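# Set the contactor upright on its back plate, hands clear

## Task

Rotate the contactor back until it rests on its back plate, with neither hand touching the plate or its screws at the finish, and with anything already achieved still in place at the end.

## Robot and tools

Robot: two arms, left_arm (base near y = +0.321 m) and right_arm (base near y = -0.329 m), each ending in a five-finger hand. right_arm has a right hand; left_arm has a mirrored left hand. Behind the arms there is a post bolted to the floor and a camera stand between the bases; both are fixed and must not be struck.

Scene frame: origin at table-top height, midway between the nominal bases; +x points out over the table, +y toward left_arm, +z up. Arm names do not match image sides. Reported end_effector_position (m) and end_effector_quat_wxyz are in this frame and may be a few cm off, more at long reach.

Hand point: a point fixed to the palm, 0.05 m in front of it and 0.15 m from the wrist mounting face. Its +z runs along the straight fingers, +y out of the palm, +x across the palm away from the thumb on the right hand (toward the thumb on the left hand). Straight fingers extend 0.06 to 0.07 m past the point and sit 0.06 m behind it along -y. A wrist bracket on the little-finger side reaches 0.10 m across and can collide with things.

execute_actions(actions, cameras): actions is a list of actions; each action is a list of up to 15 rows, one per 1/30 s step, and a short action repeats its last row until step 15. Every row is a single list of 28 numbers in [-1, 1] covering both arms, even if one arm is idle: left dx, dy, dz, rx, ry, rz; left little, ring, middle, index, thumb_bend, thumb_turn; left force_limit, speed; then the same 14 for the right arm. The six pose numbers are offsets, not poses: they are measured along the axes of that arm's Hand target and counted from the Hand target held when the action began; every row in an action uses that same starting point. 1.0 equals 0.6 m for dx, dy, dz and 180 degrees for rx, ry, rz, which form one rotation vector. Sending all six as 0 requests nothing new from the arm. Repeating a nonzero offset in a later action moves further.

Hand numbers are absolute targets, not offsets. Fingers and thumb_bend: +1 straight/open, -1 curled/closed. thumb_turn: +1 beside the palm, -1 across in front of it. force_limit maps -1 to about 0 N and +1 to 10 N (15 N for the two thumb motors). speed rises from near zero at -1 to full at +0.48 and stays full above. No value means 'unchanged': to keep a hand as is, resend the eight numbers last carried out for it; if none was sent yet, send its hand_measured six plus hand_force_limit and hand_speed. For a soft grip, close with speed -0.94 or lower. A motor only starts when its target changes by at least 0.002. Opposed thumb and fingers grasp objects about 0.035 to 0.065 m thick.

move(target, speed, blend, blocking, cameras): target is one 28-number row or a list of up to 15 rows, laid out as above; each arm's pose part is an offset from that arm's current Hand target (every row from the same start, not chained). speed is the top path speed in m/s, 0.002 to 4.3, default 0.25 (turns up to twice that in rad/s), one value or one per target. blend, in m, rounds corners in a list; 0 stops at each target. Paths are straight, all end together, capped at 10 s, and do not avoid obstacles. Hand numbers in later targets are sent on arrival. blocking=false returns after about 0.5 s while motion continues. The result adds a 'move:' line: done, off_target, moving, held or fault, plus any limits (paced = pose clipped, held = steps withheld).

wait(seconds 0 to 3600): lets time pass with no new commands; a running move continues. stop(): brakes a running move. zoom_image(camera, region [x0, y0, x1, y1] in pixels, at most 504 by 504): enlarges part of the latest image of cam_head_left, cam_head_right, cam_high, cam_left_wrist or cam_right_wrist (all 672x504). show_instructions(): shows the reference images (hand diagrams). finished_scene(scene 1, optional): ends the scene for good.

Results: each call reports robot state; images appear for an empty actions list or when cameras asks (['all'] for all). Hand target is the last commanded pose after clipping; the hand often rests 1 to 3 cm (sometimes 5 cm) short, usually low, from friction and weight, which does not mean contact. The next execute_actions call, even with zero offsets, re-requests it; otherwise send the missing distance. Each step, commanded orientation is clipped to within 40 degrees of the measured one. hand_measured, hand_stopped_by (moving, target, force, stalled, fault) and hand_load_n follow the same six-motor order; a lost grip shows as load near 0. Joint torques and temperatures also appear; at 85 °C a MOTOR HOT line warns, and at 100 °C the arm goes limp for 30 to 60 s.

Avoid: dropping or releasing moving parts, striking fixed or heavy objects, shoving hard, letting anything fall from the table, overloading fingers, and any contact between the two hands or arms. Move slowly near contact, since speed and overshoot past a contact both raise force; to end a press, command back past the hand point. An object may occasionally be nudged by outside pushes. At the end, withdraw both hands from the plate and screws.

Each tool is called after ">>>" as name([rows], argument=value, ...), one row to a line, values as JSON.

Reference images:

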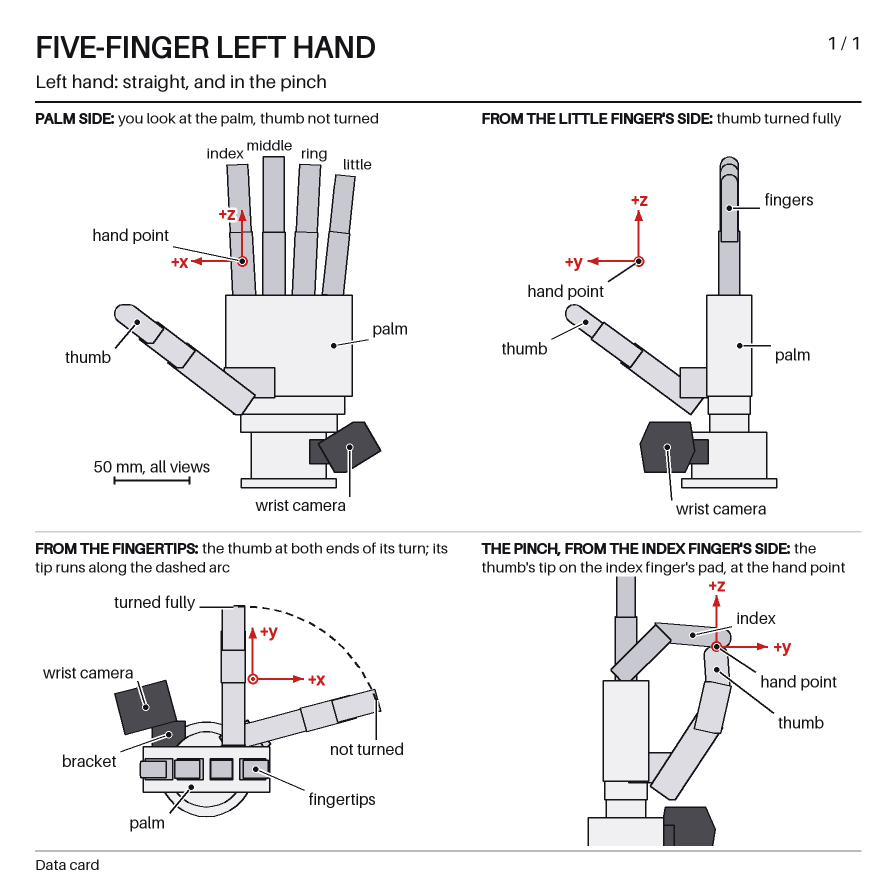

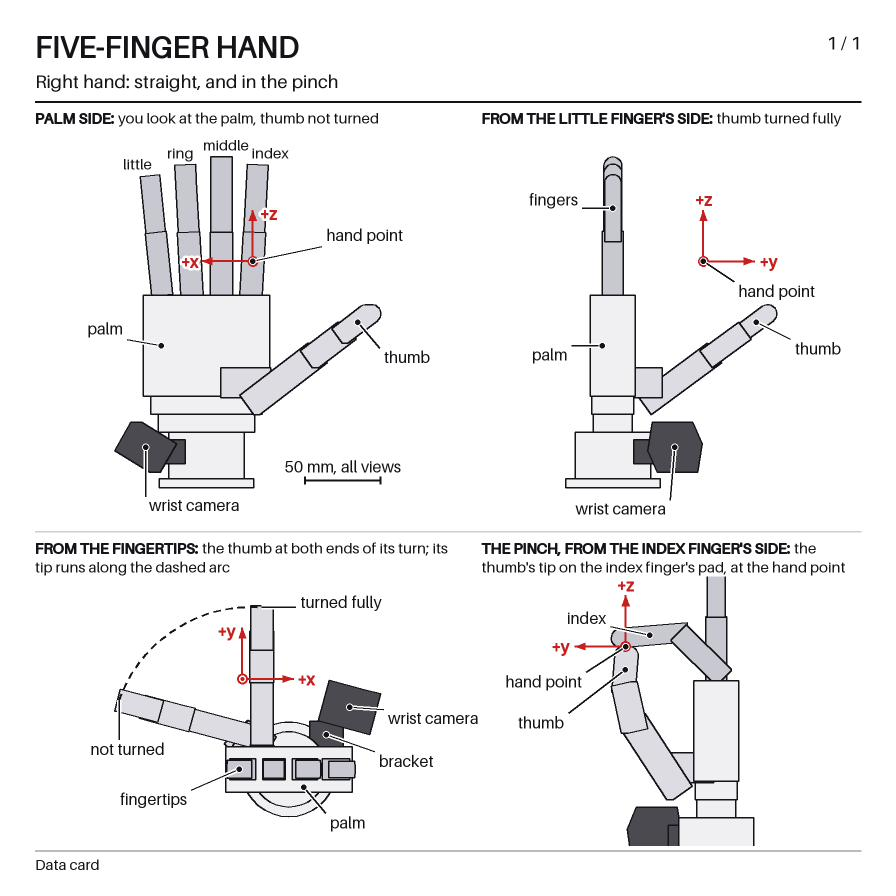

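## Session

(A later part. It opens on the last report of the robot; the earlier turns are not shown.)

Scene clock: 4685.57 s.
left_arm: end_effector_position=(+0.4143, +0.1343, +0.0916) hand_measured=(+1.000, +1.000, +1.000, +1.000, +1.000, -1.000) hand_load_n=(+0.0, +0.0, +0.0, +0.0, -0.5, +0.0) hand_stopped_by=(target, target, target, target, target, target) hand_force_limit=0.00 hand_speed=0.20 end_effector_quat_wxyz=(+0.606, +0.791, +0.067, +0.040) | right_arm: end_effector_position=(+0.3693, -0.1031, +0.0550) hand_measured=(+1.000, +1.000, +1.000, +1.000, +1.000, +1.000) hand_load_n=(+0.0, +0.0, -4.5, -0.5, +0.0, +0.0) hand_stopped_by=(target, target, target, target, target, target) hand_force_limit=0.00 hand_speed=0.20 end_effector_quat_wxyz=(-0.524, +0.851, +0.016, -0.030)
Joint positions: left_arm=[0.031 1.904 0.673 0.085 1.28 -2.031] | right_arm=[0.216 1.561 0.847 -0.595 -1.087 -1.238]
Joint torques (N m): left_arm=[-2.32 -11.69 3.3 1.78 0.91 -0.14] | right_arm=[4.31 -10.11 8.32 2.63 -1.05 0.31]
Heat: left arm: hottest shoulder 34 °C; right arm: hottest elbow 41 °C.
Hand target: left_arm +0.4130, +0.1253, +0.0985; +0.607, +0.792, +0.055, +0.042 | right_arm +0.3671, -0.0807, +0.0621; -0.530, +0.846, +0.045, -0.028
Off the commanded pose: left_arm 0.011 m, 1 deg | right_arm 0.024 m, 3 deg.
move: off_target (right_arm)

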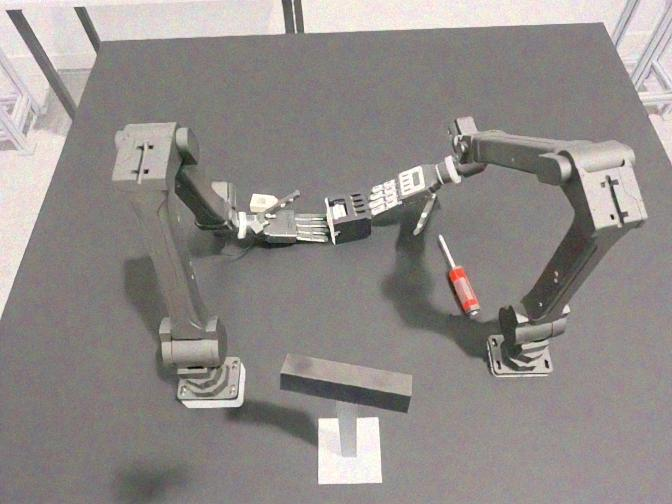

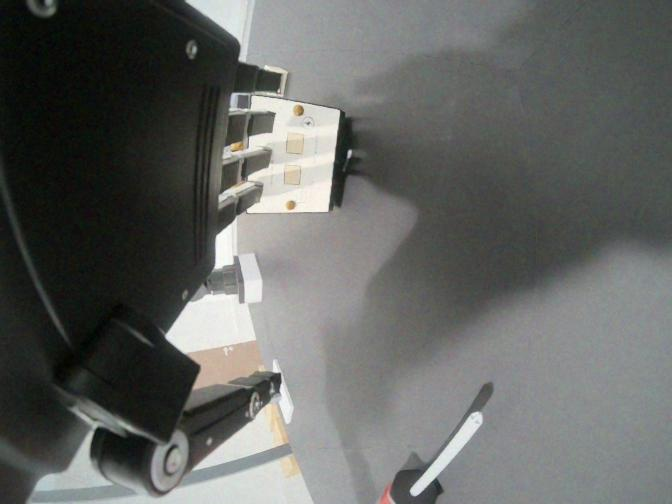

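>>> move(target=[0,0,0,0,0,0,1,1,1,1,1,-1,0,0.2,-0.0006,-0.0222,0.0077,0,0,0,1,1,1,1,1,1,0,0.2], speed=0.05, cameras=["cam_head_left","cam_right_wrist"])

>>> zoom_image(camera="cam_head_left", region=[280, 150, 460, 285])

>>> zoom_image(camera="cam_right_wrist", region=[180, 30, 380, 230])

Scene clock: 4694.23 s.
left_arm: end_effector_position=(+0.4140, +0.1357, +0.0911) hand_measured=(+1.000, +1.000, +1.000, +1.000, +1.000, -1.000) hand_load_n=(+0.0, +0.0, +0.0, +0.0, +0.0, +0.0) hand_stopped_by=(target, target, target, target, target, target) hand_force_limit=0.00 hand_speed=0.20 end_effector_quat_wxyz=(+0.606, +0.791, +0.069, +0.040) | right_arm: end_effector_position=(+0.3669, -0.0906, +0.0672) hand_measured=(+1.000, +1.000, +1.000, +1.000, +1.000, +1.000) hand_load_n=(+0.0, +0.0, -2.0, +0.0, +0.0, +0.0) hand_stopped_by=(target, target, target, target, target, target) hand_force_limit=0.00 hand_speed=0.20 end_effector_quat_wxyz=(-0.527, +0.849, +0.020, -0.028)
Joint positions: left_arm=[0.034 1.904 0.671 0.085 1.28 -2.031] | right_arm=[0.246 1.532 0.847 -0.566 -1.086 -1.182]
Joint torques (N m): left_arm=[-2.67 -11.81 3.47 1.76 0.91 -0.14] | right_arm=[3.9 -9.23 8.98 2.4 -0.74 0.28]
Heat: left arm: hottest shoulder 34 °C; right arm: hottest elbow 41 °C.
Hand target: left_arm +0.4130, +0.1253, +0.0984; +0.607, +0.792, +0.055, +0.042 | right_arm +0.3657, -0.0709, +0.0720; -0.530, +0.846, +0.045, -0.028
Off the commanded pose: left_arm 0.013 m, 2 deg | right_arm 0.020 m, 3 deg.
move: off_target (right_arm)

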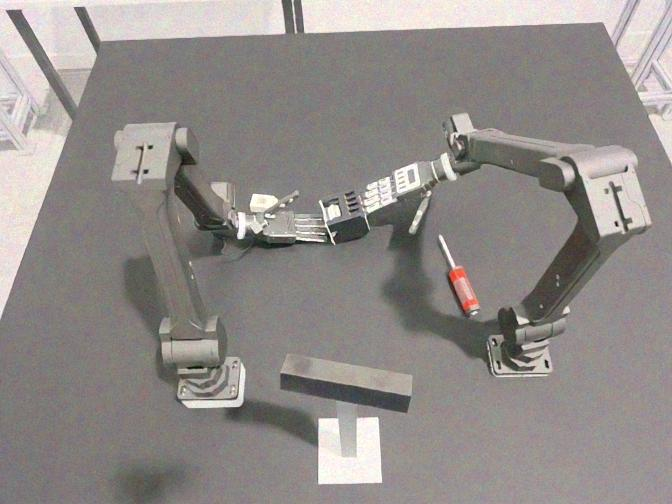

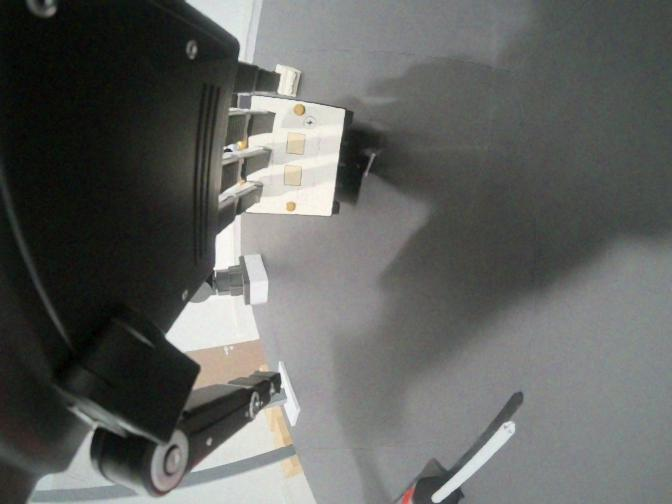

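Scaled by 2.800 from the camera's image (finer frame: 960x720).

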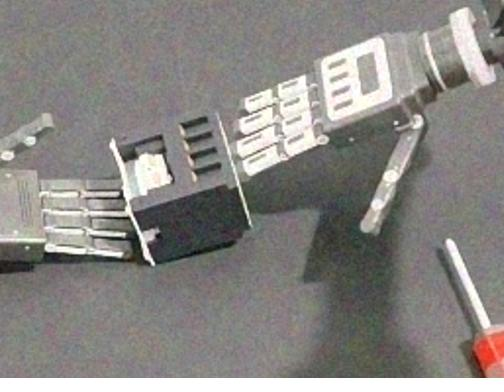

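Scaled by 2.520 from the camera's image (finer frame: 960x720).

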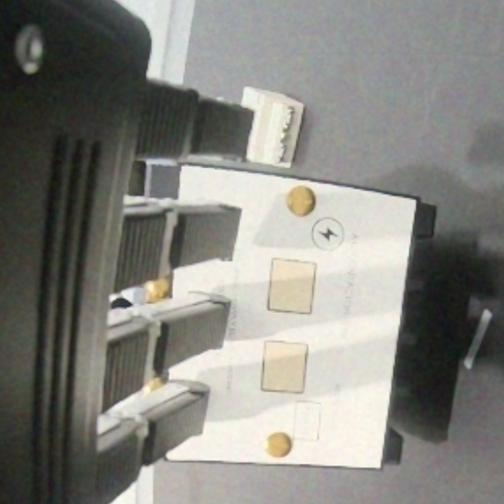

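>>> move(target=[0,0,0,0,0,0,1,1,1,1,1,-1,0,0.2,-0.0005,-0.0163,0.0076,0,0,0,1,1,1,1,1,1,0,0.2], speed=0.05, cameras=["cam_head_left","cam_right_wrist"])

>>> zoom_image(camera="cam_head_left", region=[280, 150, 460, 285])

>>> zoom_image(camera="cam_right_wrist", region=[180, 30, 380, 230])

Scene clock: 4706.43 s.
left_arm: end_effector_position=(+0.4145, +0.1359, +0.0900) hand_measured=(+1.000, +1.000, +1.000, +1.000, +1.000, -1.000) hand_load_n=(+0.0, +0.0, +0.0, +0.0, +0.0, +0.0) hand_stopped_by=(target, target, target, target, target, target) hand_force_limit=0.00 hand_speed=0.20 end_effector_quat_wxyz=(+0.604, +0.793, +0.070, +0.041) | right_arm: end_effector_position=(+0.3624, -0.0772, +0.0745) hand_measured=(+1.000, +1.000, +1.000, +1.000, +1.000, +1.000) hand_load_n=(+0.0, +0.0, +0.0, +0.0, +0.0, -0.5) hand_stopped_by=(target, target, target, target, target, target) hand_force_limit=0.00 hand_speed=0.20 end_effector_quat_wxyz=(-0.529, +0.847, +0.026, -0.031)
Joint positions: left_arm=[0.034 1.904 0.671 0.085 1.273 -2.031] | right_arm=[0.28 1.516 0.847 -0.54 -1.084 -1.137]
Joint torques (N m): left_arm=[-2.73 -11.87 3.45 1.76 1.19 -0.15] | right_arm=[2.78 -8.94 9.47 2.21 -0.51 0.23]
Heat: left arm: hottest elbow 34 °C; right arm: hottest elbow 41 °C.
Hand target: left_arm +0.4129, +0.1252, +0.0984; +0.607, +0.792, +0.055, +0.041 | right_arm +0.3645, -0.0626, +0.0789; -0.530, +0.846, +0.045, -0.028
Off the commanded pose: left_arm 0.014 m, 2 deg | right_arm 0.015 m, 2 deg.
move: off_target (right_arm)

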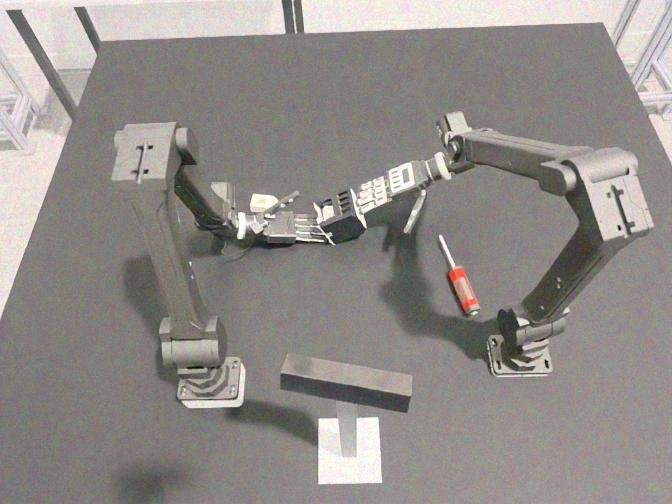

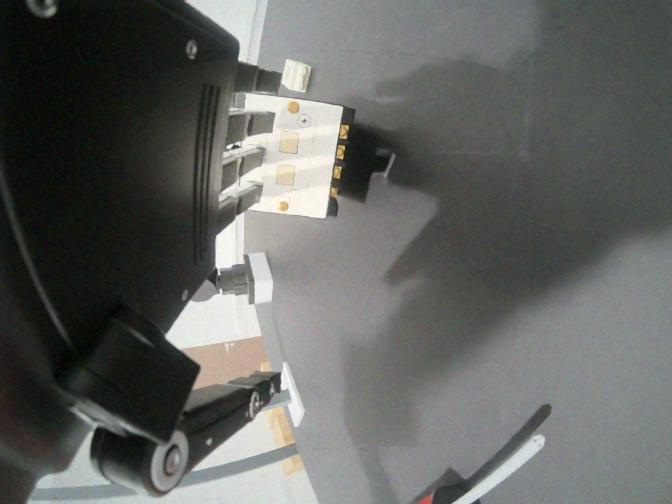

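Scaled by 2.800 from the camera's image (finer frame: 960x720).

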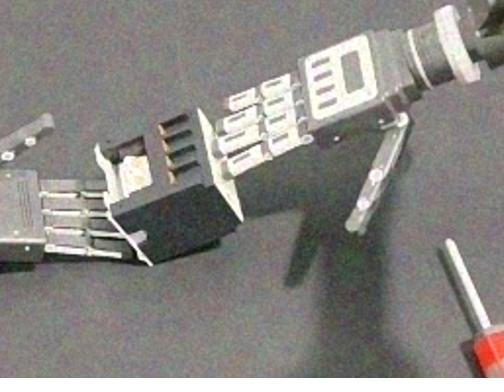

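Scaled by 2.520 from the camera's image (finer frame: 960x720).

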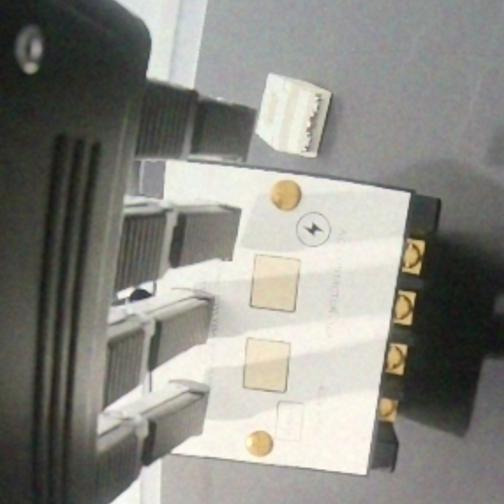

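>>> move(target=[0,0,0,0,0,0,1,1,1,1,1,-1,0,0.2,-0.0005,-0.0148,0.0076,0,0,0,1,1,1,1,1,1,0,0.2], speed=0.05, cameras=["cam_head_left","cam_right_wrist"])

>>> zoom_image(camera="cam_head_left", region=[280, 150, 460, 285])

>>> zoom_image(camera="cam_right_wrist", region=[180, 30, 380, 230])

Scene clock: 4722.73 s.
left_arm: end_effector_position=(+0.4146, +0.1359, +0.0897) hand_measured=(+1.000, +1.000, +1.000, +1.000, +1.000, -1.000) hand_load_n=(+0.0, +0.0, +0.0, +0.0, +0.0, +0.0) hand_stopped_by=(target, target, target, target, target, target) hand_force_limit=0.00 hand_speed=0.20 end_effector_quat_wxyz=(+0.603, +0.793, +0.070, +0.041) | right_arm: end_effector_position=(+0.3595, -0.0685, +0.0795) hand_measured=(+1.000, +1.000, +1.000, +1.000, +1.000, +1.000) hand_load_n=(+0.0, +0.0, +0.0, +0.0, +0.0, -0.5) hand_stopped_by=(target, target, target, target, target, target) hand_force_limit=0.00 hand_speed=0.20 end_effector_quat_wxyz=(-0.531, +0.847, +0.027, -0.034)
Joint positions: left_arm=[0.034 1.904 0.671 0.085 1.272 -2.031] | right_arm=[0.302 1.506 0.847 -0.519 -1.081 -1.099]
Joint torques (N m): left_arm=[-2.55 -11.81 3.51 1.72 1.24 -0.13] | right_arm=[2.61 -8.94 9.87 2.15 -0.32 0.26]
Heat: left arm: hottest elbow 34 °C; right arm: hottest elbow 41 °C.
Hand target: left_arm +0.4130, +0.1253, +0.0984; +0.607, +0.792, +0.055, +0.042 | right_arm +0.3633, -0.0546, +0.0849; -0.530, +0.846, +0.045, -0.028
Off the commanded pose: left_arm 0.014 m, 2 deg | right_arm 0.015 m, 2 deg.
move: off_target (right_arm)

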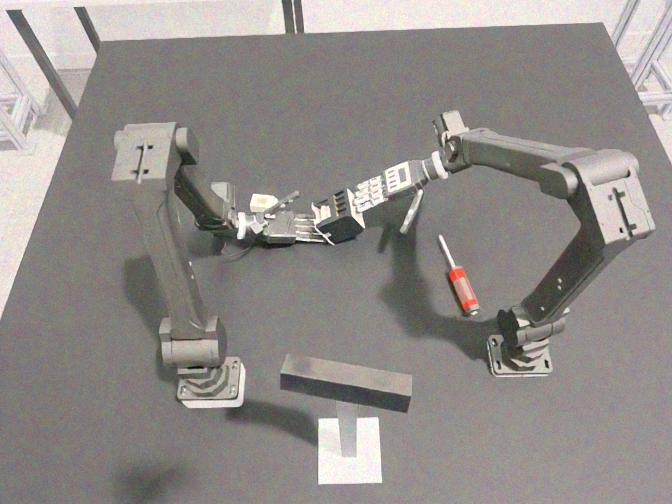

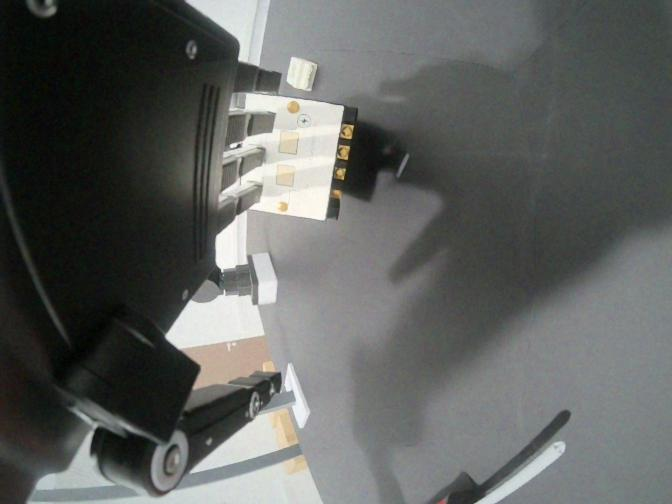

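Scaled by 2.800 from the camera's image (finer frame: 960x720).

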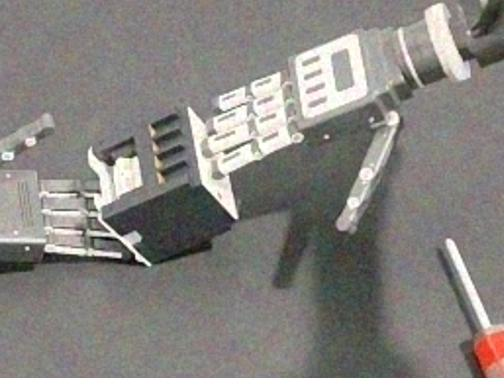

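Scaled by 2.520 from the camera's image (finer frame: 960x720).

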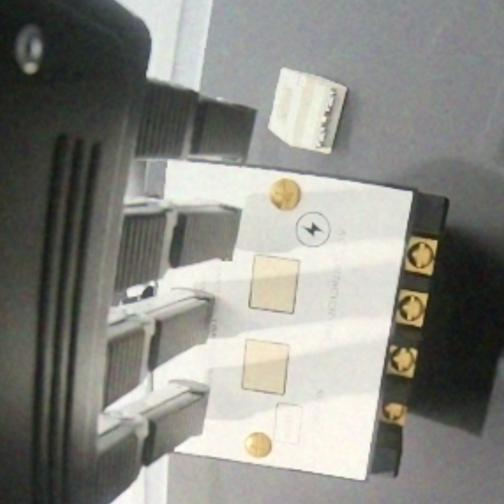

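>>> move(target=[0,0,0,0,0,0,1,1,1,1,1,-1,0,0.2,-0.0004,-0.0118,0.0068,0,0,0,1,1,1,1,1,1,0,0.2], speed=0.04, cameras=["cam_head_left","cam_right_wrist"])

>>> zoom_image(camera="cam_head_left", region=[280, 150, 460, 285])

>>> zoom_image(camera="cam_right_wrist", region=[180, 30, 380, 230])

Scene clock: 4739.50 s.
left_arm: end_effector_position=(+0.4146, +0.1359, +0.0893) hand_measured=(+1.000, +1.000, +1.000, +1.000, +1.000, -1.000) hand_load_n=(+0.0, +0.0, +0.0, +0.0, +0.0, +0.5) hand_stopped_by=(target, target, target, target, target, target) hand_force_limit=0.00 hand_speed=0.20 end_effector_quat_wxyz=(+0.603, +0.794, +0.070, +0.041) | right_arm: end_effector_position=(+0.3578, -0.0629, +0.0829) hand_measured=(+1.000, +1.000, +1.000, +1.000, +1.000, +1.000) hand_load_n=(+0.0, +0.0, +0.0, +0.0, +0.0, +0.0) hand_stopped_by=(target, target, target, target, target, target) hand_force_limit=0.00 hand_speed=0.20 end_effector_quat_wxyz=(-0.530, +0.847, +0.025, -0.035)
Joint positions: left_arm=[0.034 1.904 0.67 0.085 1.27 -2.031] | right_arm=[0.317 1.498 0.847 -0.503 -1.074 -1.067]
Joint torques (N m): left_arm=[-2.9 -11.63 3.51 1.66 1.35 -0.14] | right_arm=[2.78 -9 10.21 2.21 -0.31 0.25]
Heat: left arm: hottest elbow 34 °C; right arm: hottest elbow 41 °C.
Hand target: left_arm +0.4130, +0.1253, +0.0984; +0.607, +0.792, +0.055, +0.042 | right_arm +0.3624, -0.0479, +0.0895; -0.530, +0.846, +0.045, -0.028
Off the commanded pose: left_arm 0.014 m, 2 deg | right_arm 0.017 m, 2 deg.
move: off_target (right_arm)

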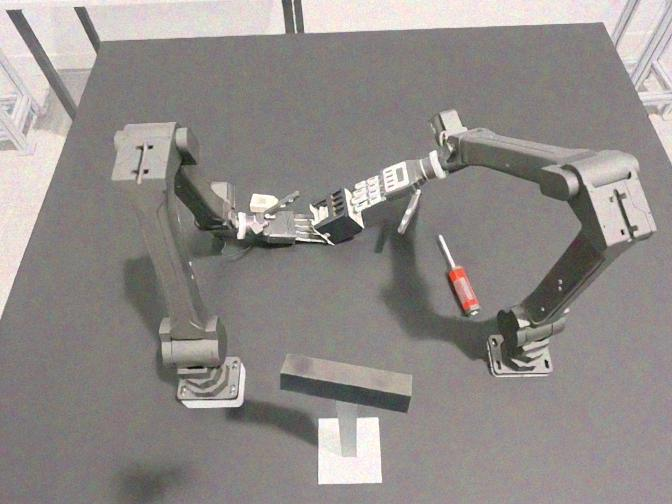

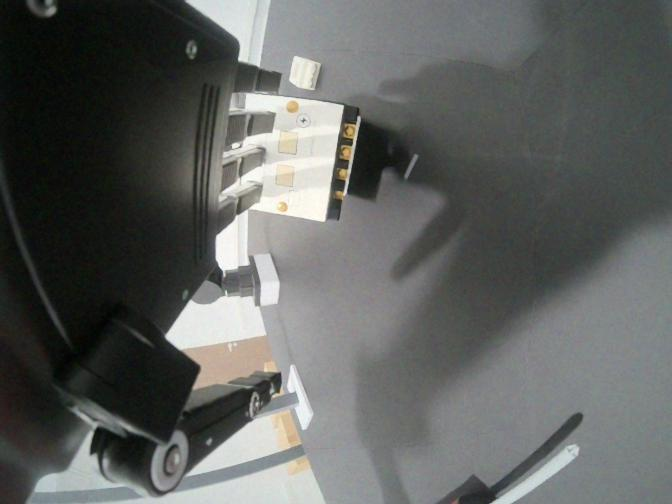

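Scaled by 2.800 from the camera's image (finer frame: 960x720).

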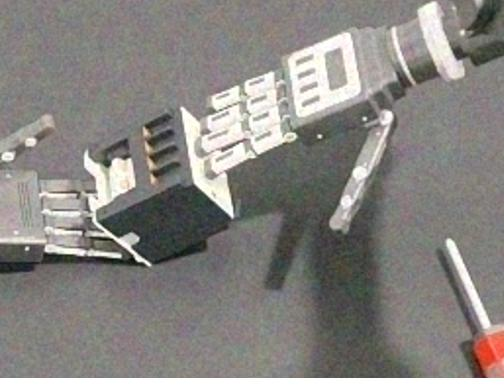

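Scaled by 2.520 from the camera's image (finer frame: 960x720).

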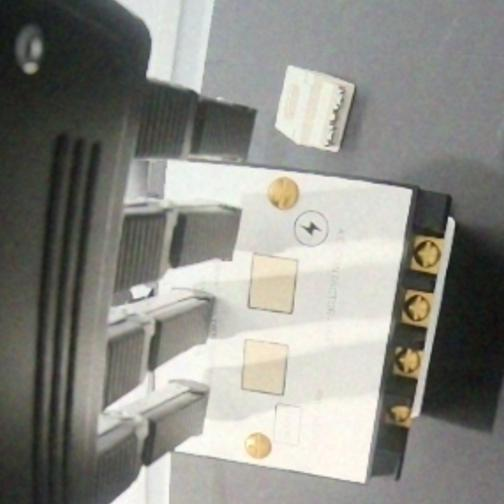

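>>> move(target=[0,0,0,0,0,0,1,1,1,1,1,-1,0,0.2,0,0,0,0,0,0,1,1,1,1,1,1,0,0.2], speed=0.04)

>>> move(target=[0,0,0,0,0,0,1,1,1,1,1,-1,0,0.2,-0.0005,-0.0117,0.0128,0,0,0,1,1,1,1,1,1,0,0.2], speed=0.04, cameras=["cam_head_left","cam_right_wrist"])

>>> zoom_image(camera="cam_head_left", region=[280, 150, 460, 285])

>>> zoom_image(camera="cam_right_wrist", region=[180, 30, 380, 230])

Scene clock: 4756.00 s.
left_arm: end_effector_position=(+0.4146, +0.1359, +0.0893) hand_measured=(+1.000, +1.000, +1.000, +1.000, +1.000, -1.000) hand_load_n=(+0.0, +0.0, +0.0, +0.0, +0.0, +0.0) hand_stopped_by=(target, target, target, target, target, target) hand_force_limit=0.00 hand_speed=0.20 end_effector_quat_wxyz=(+0.603, +0.794, +0.070, +0.041) | right_arm: end_effector_position=(+0.3577, -0.0629, +0.0830) hand_measured=(+1.000, +1.000, +1.000, +1.000, +1.000, +1.000) hand_load_n=(+0.0, +0.0, +0.0, -0.5, +0.0, +0.0) hand_stopped_by=(target, target, target, target, target, target) hand_force_limit=0.00 hand_speed=0.20 end_effector_quat_wxyz=(-0.530, +0.847, +0.025, -0.035)
Joint positions: left_arm=[0.034 1.904 0.67 0.085 1.27 -2.031] | right_arm=[0.317 1.498 0.847 -0.503 -1.074 -1.067]
Joint torques (N m): left_arm=[-2.67 -11.81 3.47 1.7 1.34 -0.12] | right_arm=[2.73 -8.94 10.21 2.21 -0.31 0.25]
Heat: left arm: hottest elbow 34 °C; right arm: hottest elbow 42 °C.
Hand target: left_arm +0.4130, +0.1253, +0.0984; +0.607, +0.792, +0.055, +0.042 | right_arm +0.3624, -0.0479, +0.0895; -0.530, +0.846, +0.045, -0.028
Off the commanded pose: left_arm 0.014 m, 2 deg | right_arm 0.017 m, 2 deg.
move: done

Scene clock: 4756.93 s.
left_arm: end_effector_position=(+0.4145, +0.1360, +0.0888) hand_measured=(+1.000, +1.000, +1.000, +1.000, +1.000, -1.000) hand_load_n=(+0.0, +0.5, +0.0, +0.0, +0.0, +0.0) hand_stopped_by=(target, target, target, target, target, target) hand_force_limit=0.00 hand_speed=0.20 end_effector_quat_wxyz=(+0.602, +0.794, +0.071, +0.041) | right_arm: end_effector_position=(+0.3547, -0.0508, +0.0879) hand_measured=(+1.000, +1.000, +1.000, +1.000, +1.000, +1.000) hand_load_n=(+0.0, +0.0, +0.5, +0.0, +0.0, +0.0) hand_stopped_by=(target, target, target, target, target, target) hand_force_limit=0.00 hand_speed=0.20 end_effector_quat_wxyz=(-0.532, +0.845, +0.030, -0.036)
Joint positions: left_arm=[0.034 1.904 0.67 0.085 1.268 -2.031] | right_arm=[0.347 1.489 0.847 -0.468 -1.069 -1.023]
Joint torques (N m): left_arm=[-2.96 -11.81 3.54 1.72 1.42 -0.13] | right_arm=[2.32 -8.35 10.41 2.19 -0.08 0.26]
Heat: left arm: hottest elbow 34 °C; right arm: hottest elbow 42 °C.
Hand target: left_arm +0.4129, +0.1253, +0.0984; +0.607, +0.792, +0.055, +0.041 | right_arm +0.3610, -0.0381, +0.0923; -0.530, +0.846, +0.045, -0.028
Off the commanded pose: left_arm 0.014 m, 2 deg | right_arm 0.015 m, 2 deg.
move: off_target (right_arm)

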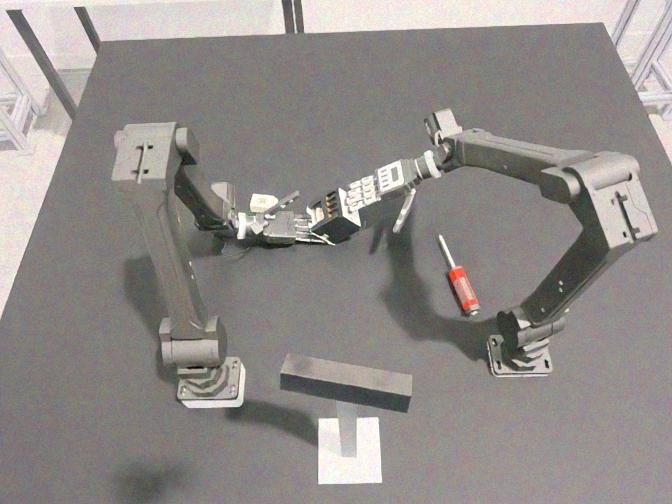

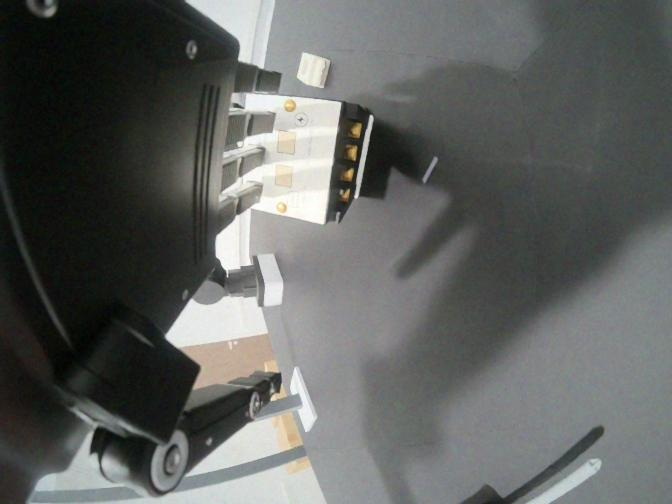

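Scaled by 2.800 from the camera's image (finer frame: 960x720).

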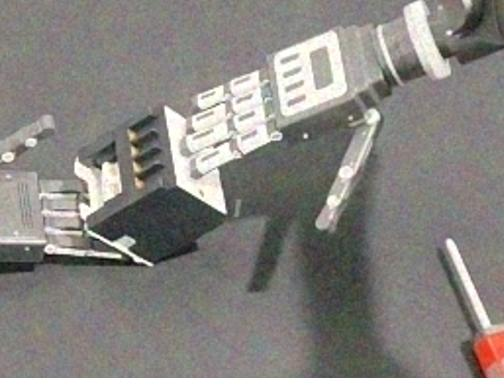

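Scaled by 2.520 from the camera's image (finer frame: 960x720).

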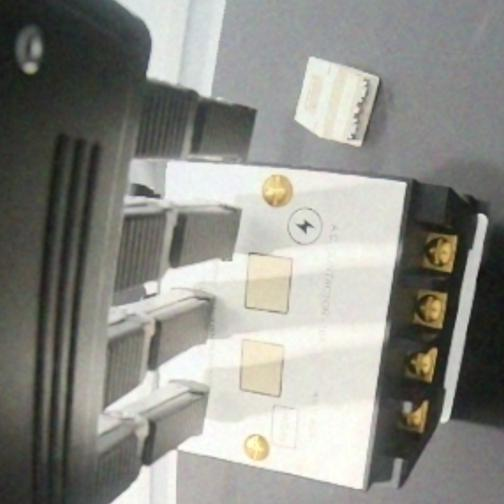

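>>> move(target=[0,-0.00862,-0.0322,0,0,0,1,1,1,1,1,-1,0,0.2,0,0,0,0,0,0,1,1,1,1,1,1,0,0.2], speed=0.03, cameras=["cam_head_left","cam_right_wrist","cam_high"])

>>> zoom_image(camera="cam_head_left", region=[280, 150, 460, 285])

>>> zoom_image(camera="cam_high", region=[200, 160, 360, 280])

Scene clock: 4785.40 s.
left_arm: end_effector_position=(+0.4083, +0.1432, +0.0891) hand_measured=(+1.000, +1.000, +1.000, +1.000, +1.000, -1.000) hand_load_n=(+0.0, +0.0, +0.0, +0.0, -0.5, +0.0) hand_stopped_by=(target, target, target, target, target, target) hand_force_limit=0.00 hand_speed=0.20 end_effector_quat_wxyz=(+0.604, +0.794, +0.060, +0.037) | right_arm: end_effector_position=(+0.3554, -0.0510, +0.0866) hand_measured=(+1.000, +1.000, +1.000, +1.000, +1.000, +1.000) hand_load_n=(+0.0, +0.0, +0.0, +0.0, -0.5, -0.5) hand_stopped_by=(target, target, target, target, target, target) hand_force_limit=0.00 hand_speed=0.20 end_effector_quat_wxyz=(-0.529, +0.848, +0.029, -0.034)
Joint positions: left_arm=[0.058 1.904 0.691 -0.067 1.286 -1.887] | right_arm=[0.349 1.489 0.847 -0.467 -1.058 -1.022]
Joint torques (N m): left_arm=[-0.26 -12.22 3.86 0.1 1.51 0.05] | right_arm=[2.08 -8.41 10.44 2.15 -0.45 0.24]
Heat: left arm: hottest elbow 34 °C; right arm: hottest elbow 42 °C.
Hand target: left_arm +0.4102, +0.1451, +0.0984; +0.607, +0.792, +0.055, +0.041 | right_arm +0.3611, -0.0381, +0.0923; -0.530, +0.846, +0.045, -0.028
Off the commanded pose: left_arm 0.010 m, 1 deg | right_arm 0.015 m, 2 deg.
move: done
Images, in order (width x height): cam_head_left 672x504, cam_high 672x504, cam_right_wrist 672x504.

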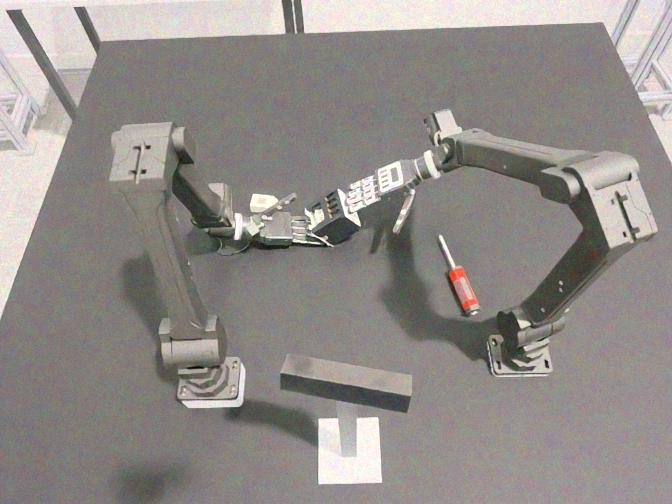

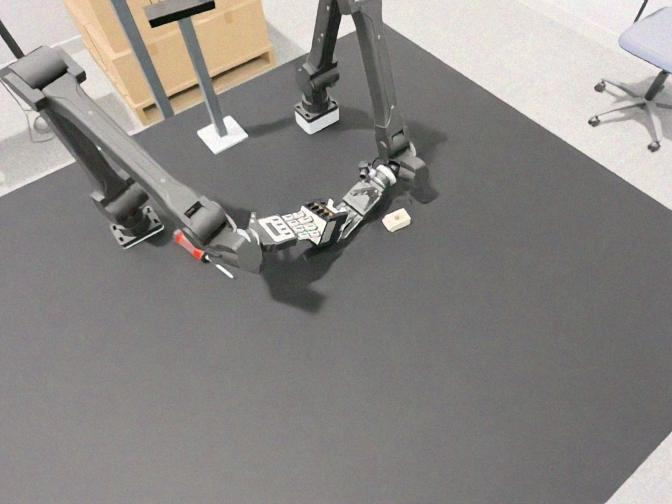

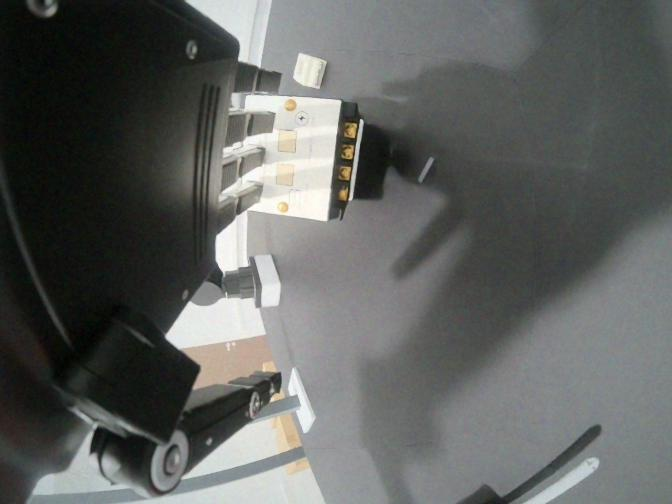

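Scaled by 2.800 from the camera's image (finer frame: 960x720).

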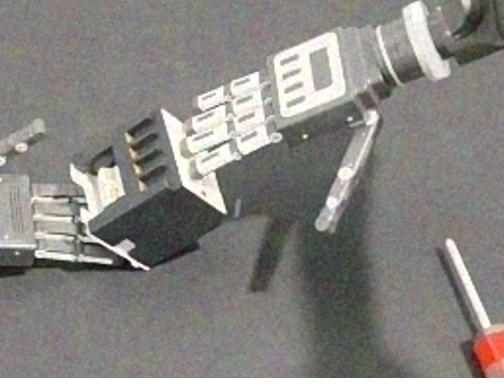

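Scaled by 3.150 from the camera's image (finer frame: 960x720).

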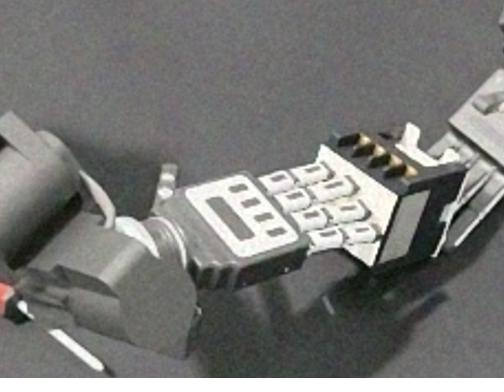

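>>> move(target=[0.003,-0.0108,-0.0402,0,0,0,1,1,1,1,1,-1,0,0.2,0,0,0,0,0,0,1,1,1,1,1,1,0,0.2], speed=0.05, cameras=["cam_head_left","cam_right_wrist","cam_high"])

>>> zoom_image(camera="cam_head_left", region=[280, 150, 460, 285])

>>> zoom_image(camera="cam_high", region=[240, 160, 400, 280])

Scene clock: 4799.83 s.
left_arm: end_effector_position=(+0.3995, +0.1662, +0.0921) hand_measured=(+1.000, +1.000, +1.000, +1.000, +1.000, -1.000) hand_load_n=(+0.5, +0.5, +0.0, +0.0, +0.0, -0.5) hand_stopped_by=(target, target, target, target, target, target) hand_force_limit=0.00 hand_speed=0.20 end_effector_quat_wxyz=(+0.607, +0.791, +0.064, +0.029) | right_arm: end_effector_position=(+0.3553, -0.0507, +0.0857) hand_measured=(+1.000, +1.000, +1.000, +1.000, +1.000, +1.000) hand_load_n=(+0.0, +0.0, +0.0, -0.5, +0.0, +0.0) hand_stopped_by=(target, target, target, target, target, target) hand_force_limit=0.00 hand_speed=0.20 end_effector_quat_wxyz=(-0.527, +0.849, +0.030, -0.034)
Joint positions: left_arm=[0.124 1.904 0.725 -0.357 1.307 -1.64] | right_arm=[0.351 1.49 0.847 -0.467 -1.054 -1.022]
Joint torques (N m): left_arm=[-0.21 -10.81 5.24 0.14 1.12 0.12] | right_arm=[1.9 -8.53 10.43 2.14 -0.62 0.24]
Heat: left arm: hottest elbow 34 °C; right arm: hottest elbow 42 °C.
Hand target: left_arm +0.4085, +0.1700, +0.0984; +0.607, +0.792, +0.055, +0.042 | right_arm +0.3610, -0.0380, +0.0924; -0.530, +0.846, +0.045, -0.028
Off the commanded pose: left_arm 0.012 m, 2 deg | right_arm 0.015 m, 2 deg.
move: off_target (left_arm)
Images, in order (width x height): cam_head_left 672x504, cam_high 672x504, cam_right_wrist 672x504.

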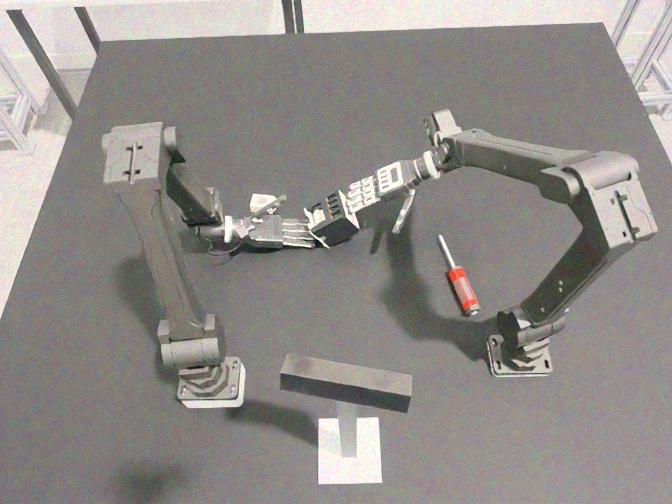

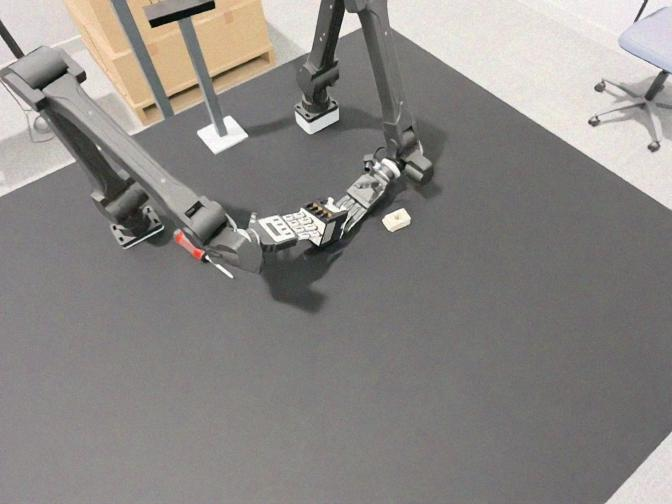

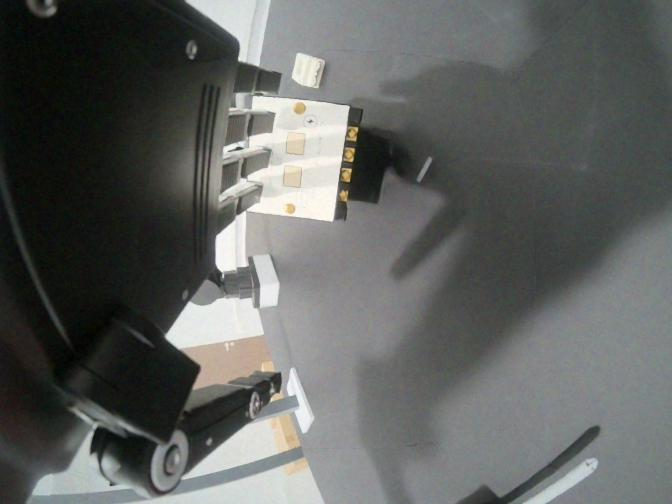

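Scaled by 2.800 from the camera's image (finer frame: 960x720).

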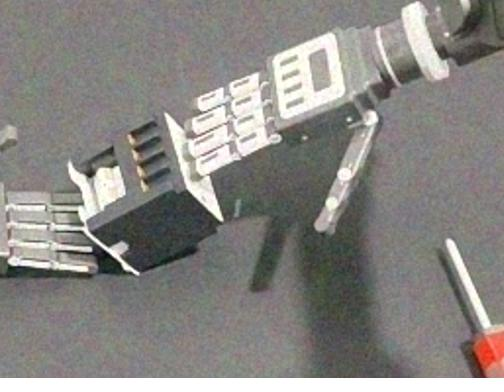

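Scaled by 3.150 from the camera's image (finer frame: 960x720).

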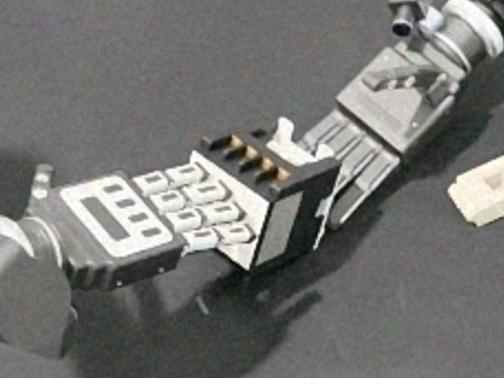

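>>> move([
  [0,-0.0108,-0.0402,0,0,0,1,1,1,1,1,-1,0,0.2,0,0,0,0,0,0,1,1,1,1,1,1,0,0.2],
  [0,0.0536,-0.0575,0,0,0,1,1,1,1,1,-1,0,0.2,0,0,0,0,0,0,1,1,1,1,1,1,0,0.2],
], speed=0.06, blend=0.004, cameras=["cam_head_left","cam_right_wrist","cam_high"])

>>> zoom_image(camera="cam_head_left", region=[250, 150, 430, 285])

>>> zoom_image(camera="cam_high", region=[260, 160, 420, 280])

Scene clock: 4819.73 s.
left_arm: end_effector_position=(+0.3952, +0.1901, +0.1274) hand_measured=(+1.000, +1.000, +1.000, +1.000, +1.000, -1.000) hand_load_n=(+0.0, +0.0, +0.0, +0.0, +0.0, +0.0) hand_stopped_by=(target, target, target, target, target, target) hand_force_limit=0.00 hand_speed=0.20 end_effector_quat_wxyz=(+0.609, +0.790, +0.068, +0.024) | right_arm: end_effector_position=(+0.3553, -0.0507, +0.0857) hand_measured=(+1.000, +1.000, +1.000, +1.000, +1.000, +1.000) hand_load_n=(+0.0, +0.0, +0.0, +0.0, +0.0, +0.0) hand_stopped_by=(target, target, target, target, target, target) hand_force_limit=0.00 hand_speed=0.20 end_effector_quat_wxyz=(-0.527, +0.849, +0.030, -0.034)
Joint positions: left_arm=[0.191 1.835 0.781 -0.749 1.304 -1.377] | right_arm=[0.351 1.49 0.847 -0.467 -1.054 -1.022]
Joint torques (N m): left_arm=[-0.09 -11.4 6.11 -0.23 0.96 0.13] | right_arm=[1.96 -8.53 10.43 2.14 -0.62 0.24]
Heat: left arm: hottest elbow 34 °C; right arm: hottest elbow 43 °C.
Hand target: left_arm +0.4051, +0.1947, +0.1383; +0.607, +0.792, +0.055, +0.041 | right_arm +0.3610, -0.0380, +0.0924; -0.530, +0.846, +0.045, -0.028
Off the commanded pose: left_arm 0.016 m, 3 deg | right_arm 0.015 m, 2 deg.
move: off_target (left_arm)
Images, in order (width x height): cam_head_left 672x504, cam_high 672x504, cam_right_wrist 672x504.

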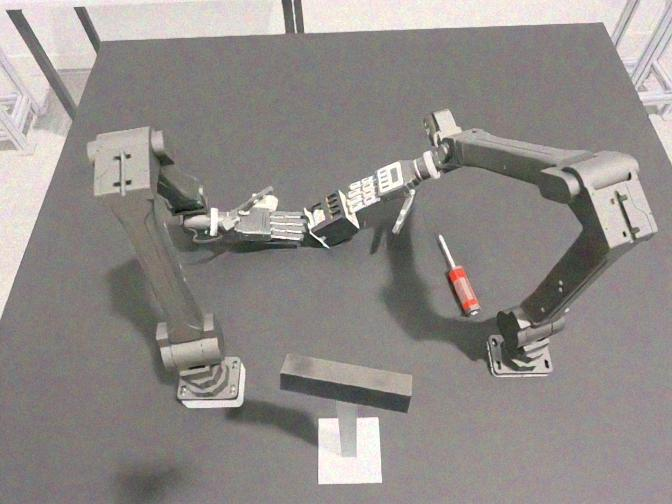

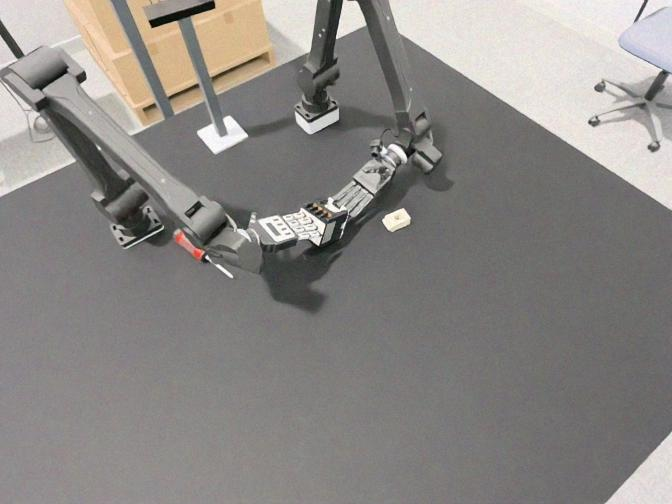

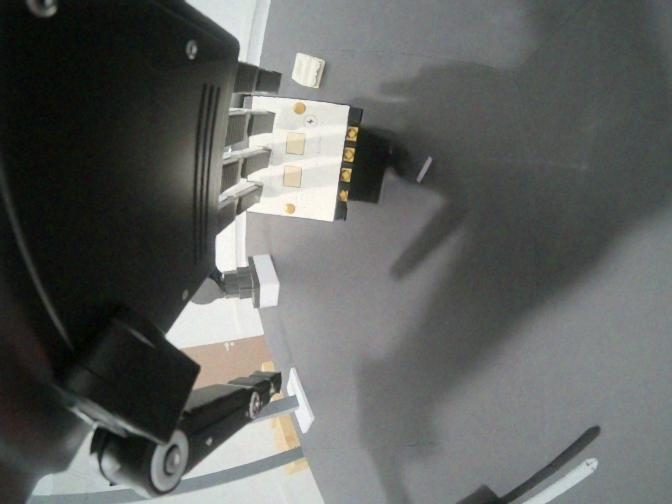

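Scaled by 2.800 from the camera's image (finer frame: 960x720).

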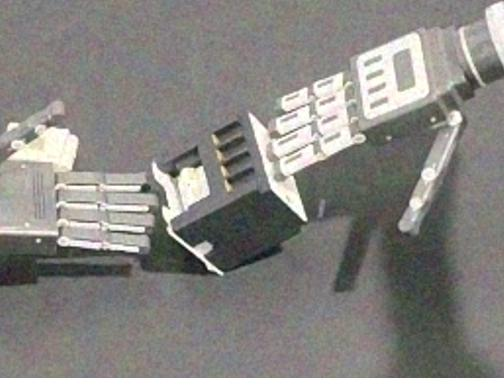

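Scaled by 3.150 from the camera's image (finer frame: 960x720).

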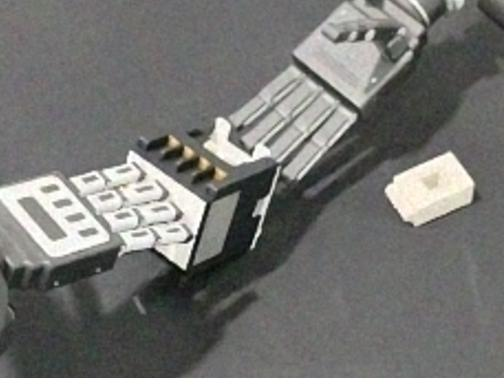

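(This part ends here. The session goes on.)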